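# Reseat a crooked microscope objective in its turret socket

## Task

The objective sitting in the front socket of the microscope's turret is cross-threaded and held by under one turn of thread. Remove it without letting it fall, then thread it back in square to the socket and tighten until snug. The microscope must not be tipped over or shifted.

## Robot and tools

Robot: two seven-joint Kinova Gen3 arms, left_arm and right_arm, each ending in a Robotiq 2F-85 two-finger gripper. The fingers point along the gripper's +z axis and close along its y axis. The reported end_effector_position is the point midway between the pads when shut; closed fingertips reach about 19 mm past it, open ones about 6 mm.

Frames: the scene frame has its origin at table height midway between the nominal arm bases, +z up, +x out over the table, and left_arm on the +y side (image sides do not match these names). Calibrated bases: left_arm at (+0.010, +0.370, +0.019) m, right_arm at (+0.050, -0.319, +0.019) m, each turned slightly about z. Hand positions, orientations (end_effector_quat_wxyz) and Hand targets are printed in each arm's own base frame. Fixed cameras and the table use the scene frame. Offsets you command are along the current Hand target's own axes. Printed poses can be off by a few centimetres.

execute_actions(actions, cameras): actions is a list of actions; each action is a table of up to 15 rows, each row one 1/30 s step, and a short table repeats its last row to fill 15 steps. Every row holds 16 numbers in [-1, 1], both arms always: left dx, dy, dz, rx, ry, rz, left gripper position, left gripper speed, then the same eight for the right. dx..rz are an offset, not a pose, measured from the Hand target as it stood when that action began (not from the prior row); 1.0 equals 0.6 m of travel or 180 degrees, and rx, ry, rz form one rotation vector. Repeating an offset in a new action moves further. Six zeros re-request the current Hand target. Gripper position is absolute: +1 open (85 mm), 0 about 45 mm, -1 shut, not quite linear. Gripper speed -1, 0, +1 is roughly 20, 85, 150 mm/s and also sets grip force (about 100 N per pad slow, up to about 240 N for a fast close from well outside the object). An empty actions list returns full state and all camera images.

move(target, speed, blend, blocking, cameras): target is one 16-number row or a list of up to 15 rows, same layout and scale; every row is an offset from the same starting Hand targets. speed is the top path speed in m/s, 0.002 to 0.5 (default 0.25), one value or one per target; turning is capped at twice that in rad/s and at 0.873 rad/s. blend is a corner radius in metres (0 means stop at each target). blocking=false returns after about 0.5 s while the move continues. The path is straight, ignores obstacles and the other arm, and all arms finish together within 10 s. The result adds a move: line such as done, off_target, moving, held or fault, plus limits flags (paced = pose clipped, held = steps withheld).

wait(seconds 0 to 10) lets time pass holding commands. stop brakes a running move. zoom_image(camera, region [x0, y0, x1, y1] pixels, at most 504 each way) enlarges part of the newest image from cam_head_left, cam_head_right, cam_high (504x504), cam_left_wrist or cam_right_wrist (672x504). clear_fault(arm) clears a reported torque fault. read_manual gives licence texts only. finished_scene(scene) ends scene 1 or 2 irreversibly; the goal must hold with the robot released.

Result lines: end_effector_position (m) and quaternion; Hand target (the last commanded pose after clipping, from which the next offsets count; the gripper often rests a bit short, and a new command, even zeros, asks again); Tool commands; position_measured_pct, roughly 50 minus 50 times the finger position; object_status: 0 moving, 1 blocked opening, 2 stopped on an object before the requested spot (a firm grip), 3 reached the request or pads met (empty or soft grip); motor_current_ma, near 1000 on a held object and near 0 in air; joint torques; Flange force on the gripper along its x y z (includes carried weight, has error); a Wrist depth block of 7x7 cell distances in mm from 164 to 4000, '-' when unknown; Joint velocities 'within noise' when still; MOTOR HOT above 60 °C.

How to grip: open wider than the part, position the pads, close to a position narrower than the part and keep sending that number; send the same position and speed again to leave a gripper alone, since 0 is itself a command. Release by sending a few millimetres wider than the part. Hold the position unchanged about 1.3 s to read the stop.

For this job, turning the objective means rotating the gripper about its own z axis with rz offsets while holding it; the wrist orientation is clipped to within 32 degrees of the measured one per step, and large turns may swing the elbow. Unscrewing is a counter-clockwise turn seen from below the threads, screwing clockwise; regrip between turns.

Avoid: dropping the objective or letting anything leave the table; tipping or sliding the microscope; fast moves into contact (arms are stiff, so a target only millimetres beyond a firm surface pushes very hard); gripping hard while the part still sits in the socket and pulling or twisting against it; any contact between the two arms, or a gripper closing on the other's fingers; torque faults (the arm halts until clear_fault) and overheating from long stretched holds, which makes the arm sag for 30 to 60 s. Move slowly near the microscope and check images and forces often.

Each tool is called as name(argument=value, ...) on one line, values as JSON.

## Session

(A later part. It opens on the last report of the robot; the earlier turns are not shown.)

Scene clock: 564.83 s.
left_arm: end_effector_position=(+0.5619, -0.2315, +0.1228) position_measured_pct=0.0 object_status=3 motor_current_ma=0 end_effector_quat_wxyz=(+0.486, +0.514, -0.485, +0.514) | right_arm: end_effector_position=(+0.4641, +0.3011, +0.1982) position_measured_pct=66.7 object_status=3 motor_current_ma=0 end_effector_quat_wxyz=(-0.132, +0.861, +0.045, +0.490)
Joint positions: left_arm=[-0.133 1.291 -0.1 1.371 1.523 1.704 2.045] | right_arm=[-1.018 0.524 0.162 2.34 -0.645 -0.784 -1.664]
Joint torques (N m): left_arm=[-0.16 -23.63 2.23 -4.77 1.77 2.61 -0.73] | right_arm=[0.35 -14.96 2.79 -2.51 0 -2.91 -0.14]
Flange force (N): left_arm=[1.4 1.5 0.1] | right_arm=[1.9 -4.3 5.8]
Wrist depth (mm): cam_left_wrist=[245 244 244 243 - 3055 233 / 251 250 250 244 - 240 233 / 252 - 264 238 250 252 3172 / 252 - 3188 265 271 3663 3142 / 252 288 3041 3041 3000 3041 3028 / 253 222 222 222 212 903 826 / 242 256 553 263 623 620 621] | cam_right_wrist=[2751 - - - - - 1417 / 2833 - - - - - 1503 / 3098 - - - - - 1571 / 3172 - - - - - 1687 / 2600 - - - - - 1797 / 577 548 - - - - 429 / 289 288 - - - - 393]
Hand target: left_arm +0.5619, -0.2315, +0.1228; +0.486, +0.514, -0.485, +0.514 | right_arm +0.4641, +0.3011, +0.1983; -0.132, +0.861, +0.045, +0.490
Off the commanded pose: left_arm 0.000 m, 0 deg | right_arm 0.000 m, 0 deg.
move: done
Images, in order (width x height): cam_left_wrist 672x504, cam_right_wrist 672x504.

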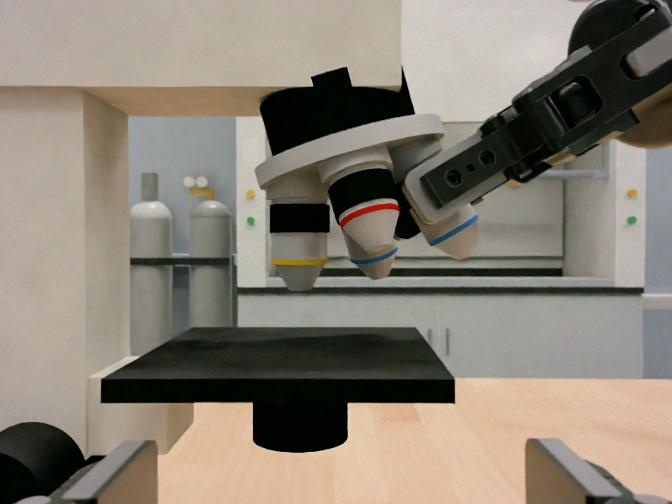

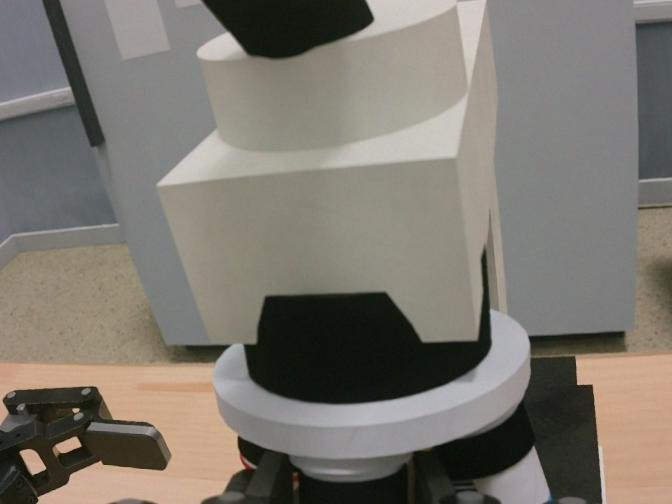

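move(target=[[0,0,0,0,0,0,1,1,0,0,-0.01,0,0,0,-0.33,-1]], speed=0.05, cameras=["cam_left_wrist", "cam_right_wrist"])

zoom_image(camera="cam_left_wrist", region=[370, 130, 510, 290])

Scene clock: 565.83 s.
left_arm: end_effector_position=(+0.5619, -0.2315, +0.1228) position_measured_pct=0.0 object_status=3 motor_current_ma=0 end_effector_quat_wxyz=(+0.486, +0.514, -0.485, +0.514) | right_arm: end_effector_position=(+0.4591, +0.2995, +0.2012) position_measured_pct=66.7 object_status=3 motor_current_ma=0 end_effector_quat_wxyz=(-0.132, +0.861, +0.045, +0.490)
Joint positions: left_arm=[-0.133 1.291 -0.1 1.371 1.523 1.704 2.045] | right_arm=[-1.029 0.51 0.163 2.352 -0.657 -0.785 -1.658]
Joint torques (N m): left_arm=[-0.18 -23.63 2.26 -4.74 1.78 2.59 -0.72] | right_arm=[-0.34 -14.81 2.16 -2.24 0.17 -2.7 -0.19]
Flange force (N): left_arm=[1.4 1.4 0.0] | right_arm=[2.6 -3.7 7.2]
Wrist depth (mm): cam_left_wrist=[245 245 243 244 - 2973 235 / 251 250 250 243 - 245 237 / 252 - 264 238 252 252 3188 / 252 - 3172 265 270 3623 3098 / 253 289 3041 3014 3098 3098 3028 / 253 222 222 222 212 903 829 / 242 255 551 263 621 621 623] | cam_right_wrist=[2809 - - - - 1411 1414 / 2895 - - - - - 1490 / 3084 - - - - - 1579 / 3234 - - - - - 1696 / 2590 - - - - - 1797 / 332 538 - - - - 436 / 294 296 - - - - 396]
Hand target: left_arm +0.5619, -0.2315, +0.1228; +0.486, +0.514, -0.485, +0.514 | right_arm +0.4591, +0.2995, +0.2012; -0.132, +0.861, +0.045, +0.490
Off the commanded pose: left_arm 0.000 m, 0 deg | right_arm 0.000 m, 0 deg.
move: done
Images, in order (width x height): cam_left_wrist 672x504, cam_right_wrist 672x504.

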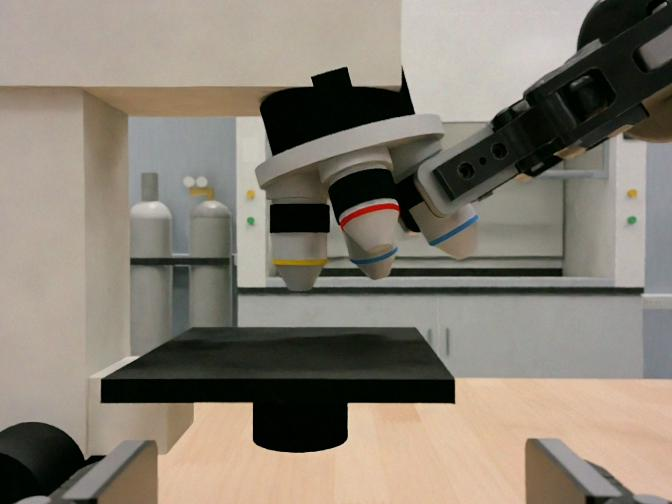

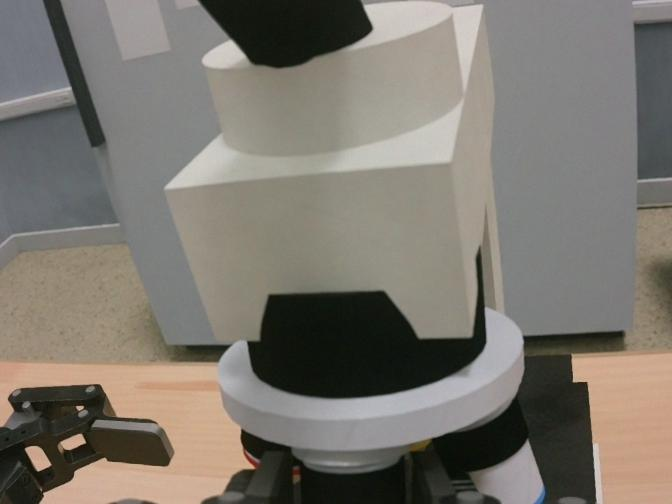

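Scaled by 3.150.

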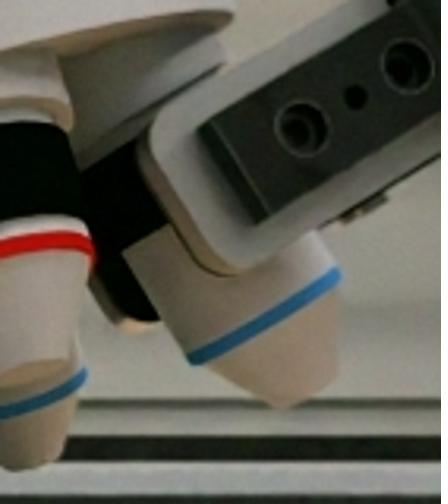

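move(target=[[0,0,0,0,0,0,1,1,0,0,-0.1,0,0,0,-0.33,-1]], speed=0.1, cameras=["cam_left_wrist", "cam_right_wrist"])

zoom_image(camera="cam_left_wrist", region=[370, 130, 510, 290])

zoom_image(camera="cam_left_wrist", region=[390, 145, 445, 195])

zoom_image(camera="cam_right_wrist", region=[220, 380, 560, 504])

Scene clock: 567.17 s.
left_arm: end_effector_position=(+0.5619, -0.2315, +0.1228) position_measured_pct=0.0 object_status=3 motor_current_ma=0 end_effector_quat_wxyz=(+0.486, +0.514, -0.485, +0.514) | right_arm: end_effector_position=(+0.4093, +0.2832, +0.2303) position_measured_pct=66.7 object_status=3 motor_current_ma=0 end_effector_quat_wxyz=(-0.132, +0.861, +0.045, +0.490)
Joint positions: left_arm=[-0.133 1.291 -0.1 1.371 1.523 1.704 2.045] | right_arm=[-1.156 0.362 0.17 2.461 -0.827 -0.786 -1.56]
Joint torques (N m): left_arm=[-0.14 -23.6 2.22 -4.77 1.77 2.57 -0.74] | right_arm=[0.02 -12.13 1.82 -2.43 0.22 -2.7 -0.14]
Flange force (N): left_arm=[1.5 1.4 0.0] | right_arm=[2.7 -4.9 5.8]
Wrist depth (mm): cam_left_wrist=[245 244 244 243 - 3055 267 / 251 250 251 243 - 300 267 / 252 - 264 238 262 3725 3172 / 252 - 3157 266 271 3565 3172 / 253 288 2973 3098 3014 3128 3070 / 253 222 221 221 213 903 830 / 242 256 550 263 619 620 619] | cam_right_wrist=[2798 - 1625 - 1517 1480 2248 / 2908 1852 199 188 203 1567 1567 / 3128 1922 202 192 199 1649 2420 / 3299 3084 201 194 191 1736 1722 / 2674 2447 213 202 204 1832 1782 / 386 376 240 201 218 303 480 / 339 525 512 202 222 275 441]
Hand target: left_arm +0.5619, -0.2315, +0.1228; +0.486, +0.514, -0.485, +0.514 | right_arm +0.4093, +0.2832, +0.2303; -0.132, +0.861, +0.045, +0.490
Off the commanded pose: left_arm 0.000 m, 0 deg | right_arm 0.000 m, 0 deg.
move: done
Images, in order (width x height): cam_left_wrist 672x504, cam_right_wrist 672x504.

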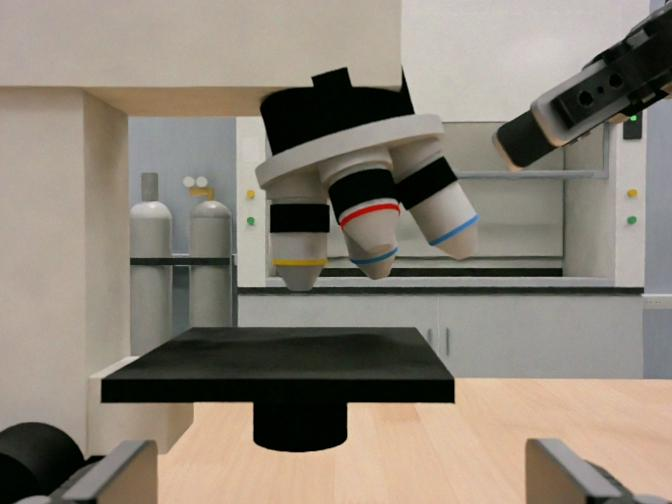

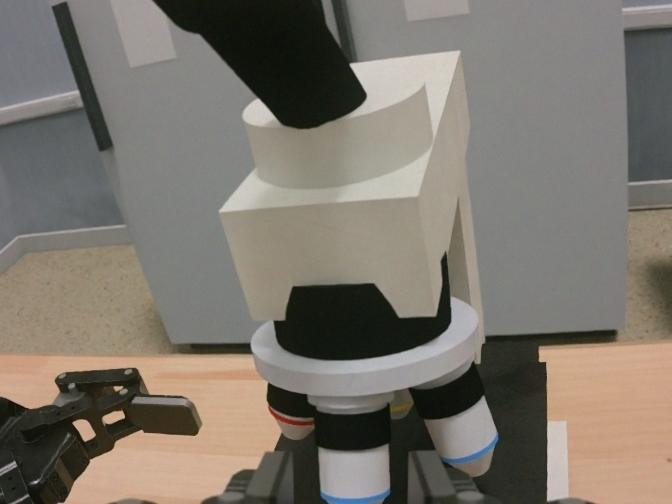

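Scaled by 3.150.

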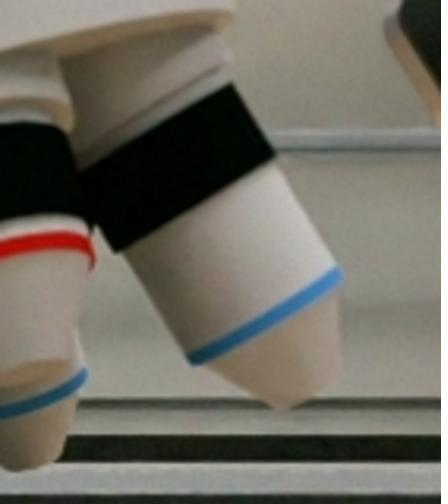

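Scaled by 9.164.

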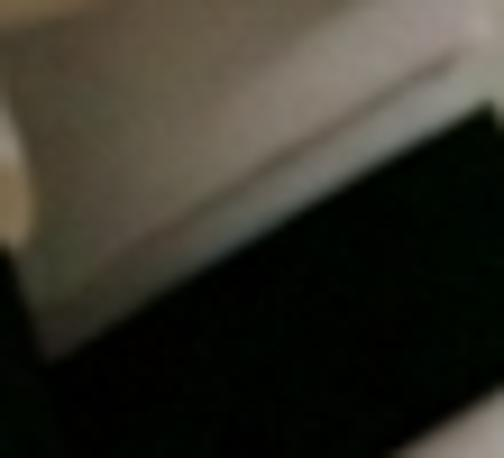

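Scaled by 1.482.

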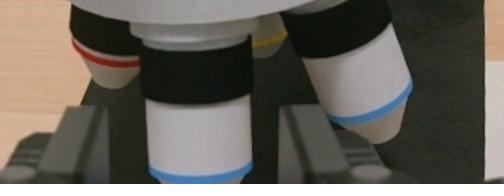

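zoom_image(camera="cam_right_wrist", region=[290, 370, 500, 440])

zoom_image(camera="cam_left_wrist", region=[250, 130, 460, 230])

Scaled by 2.400.

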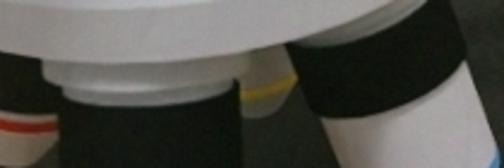

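Scaled by 2.400.

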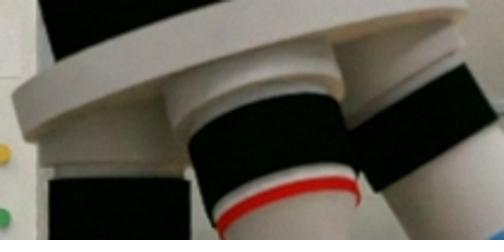

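finished_scene(scene=2)

The scene is finished: the task was done.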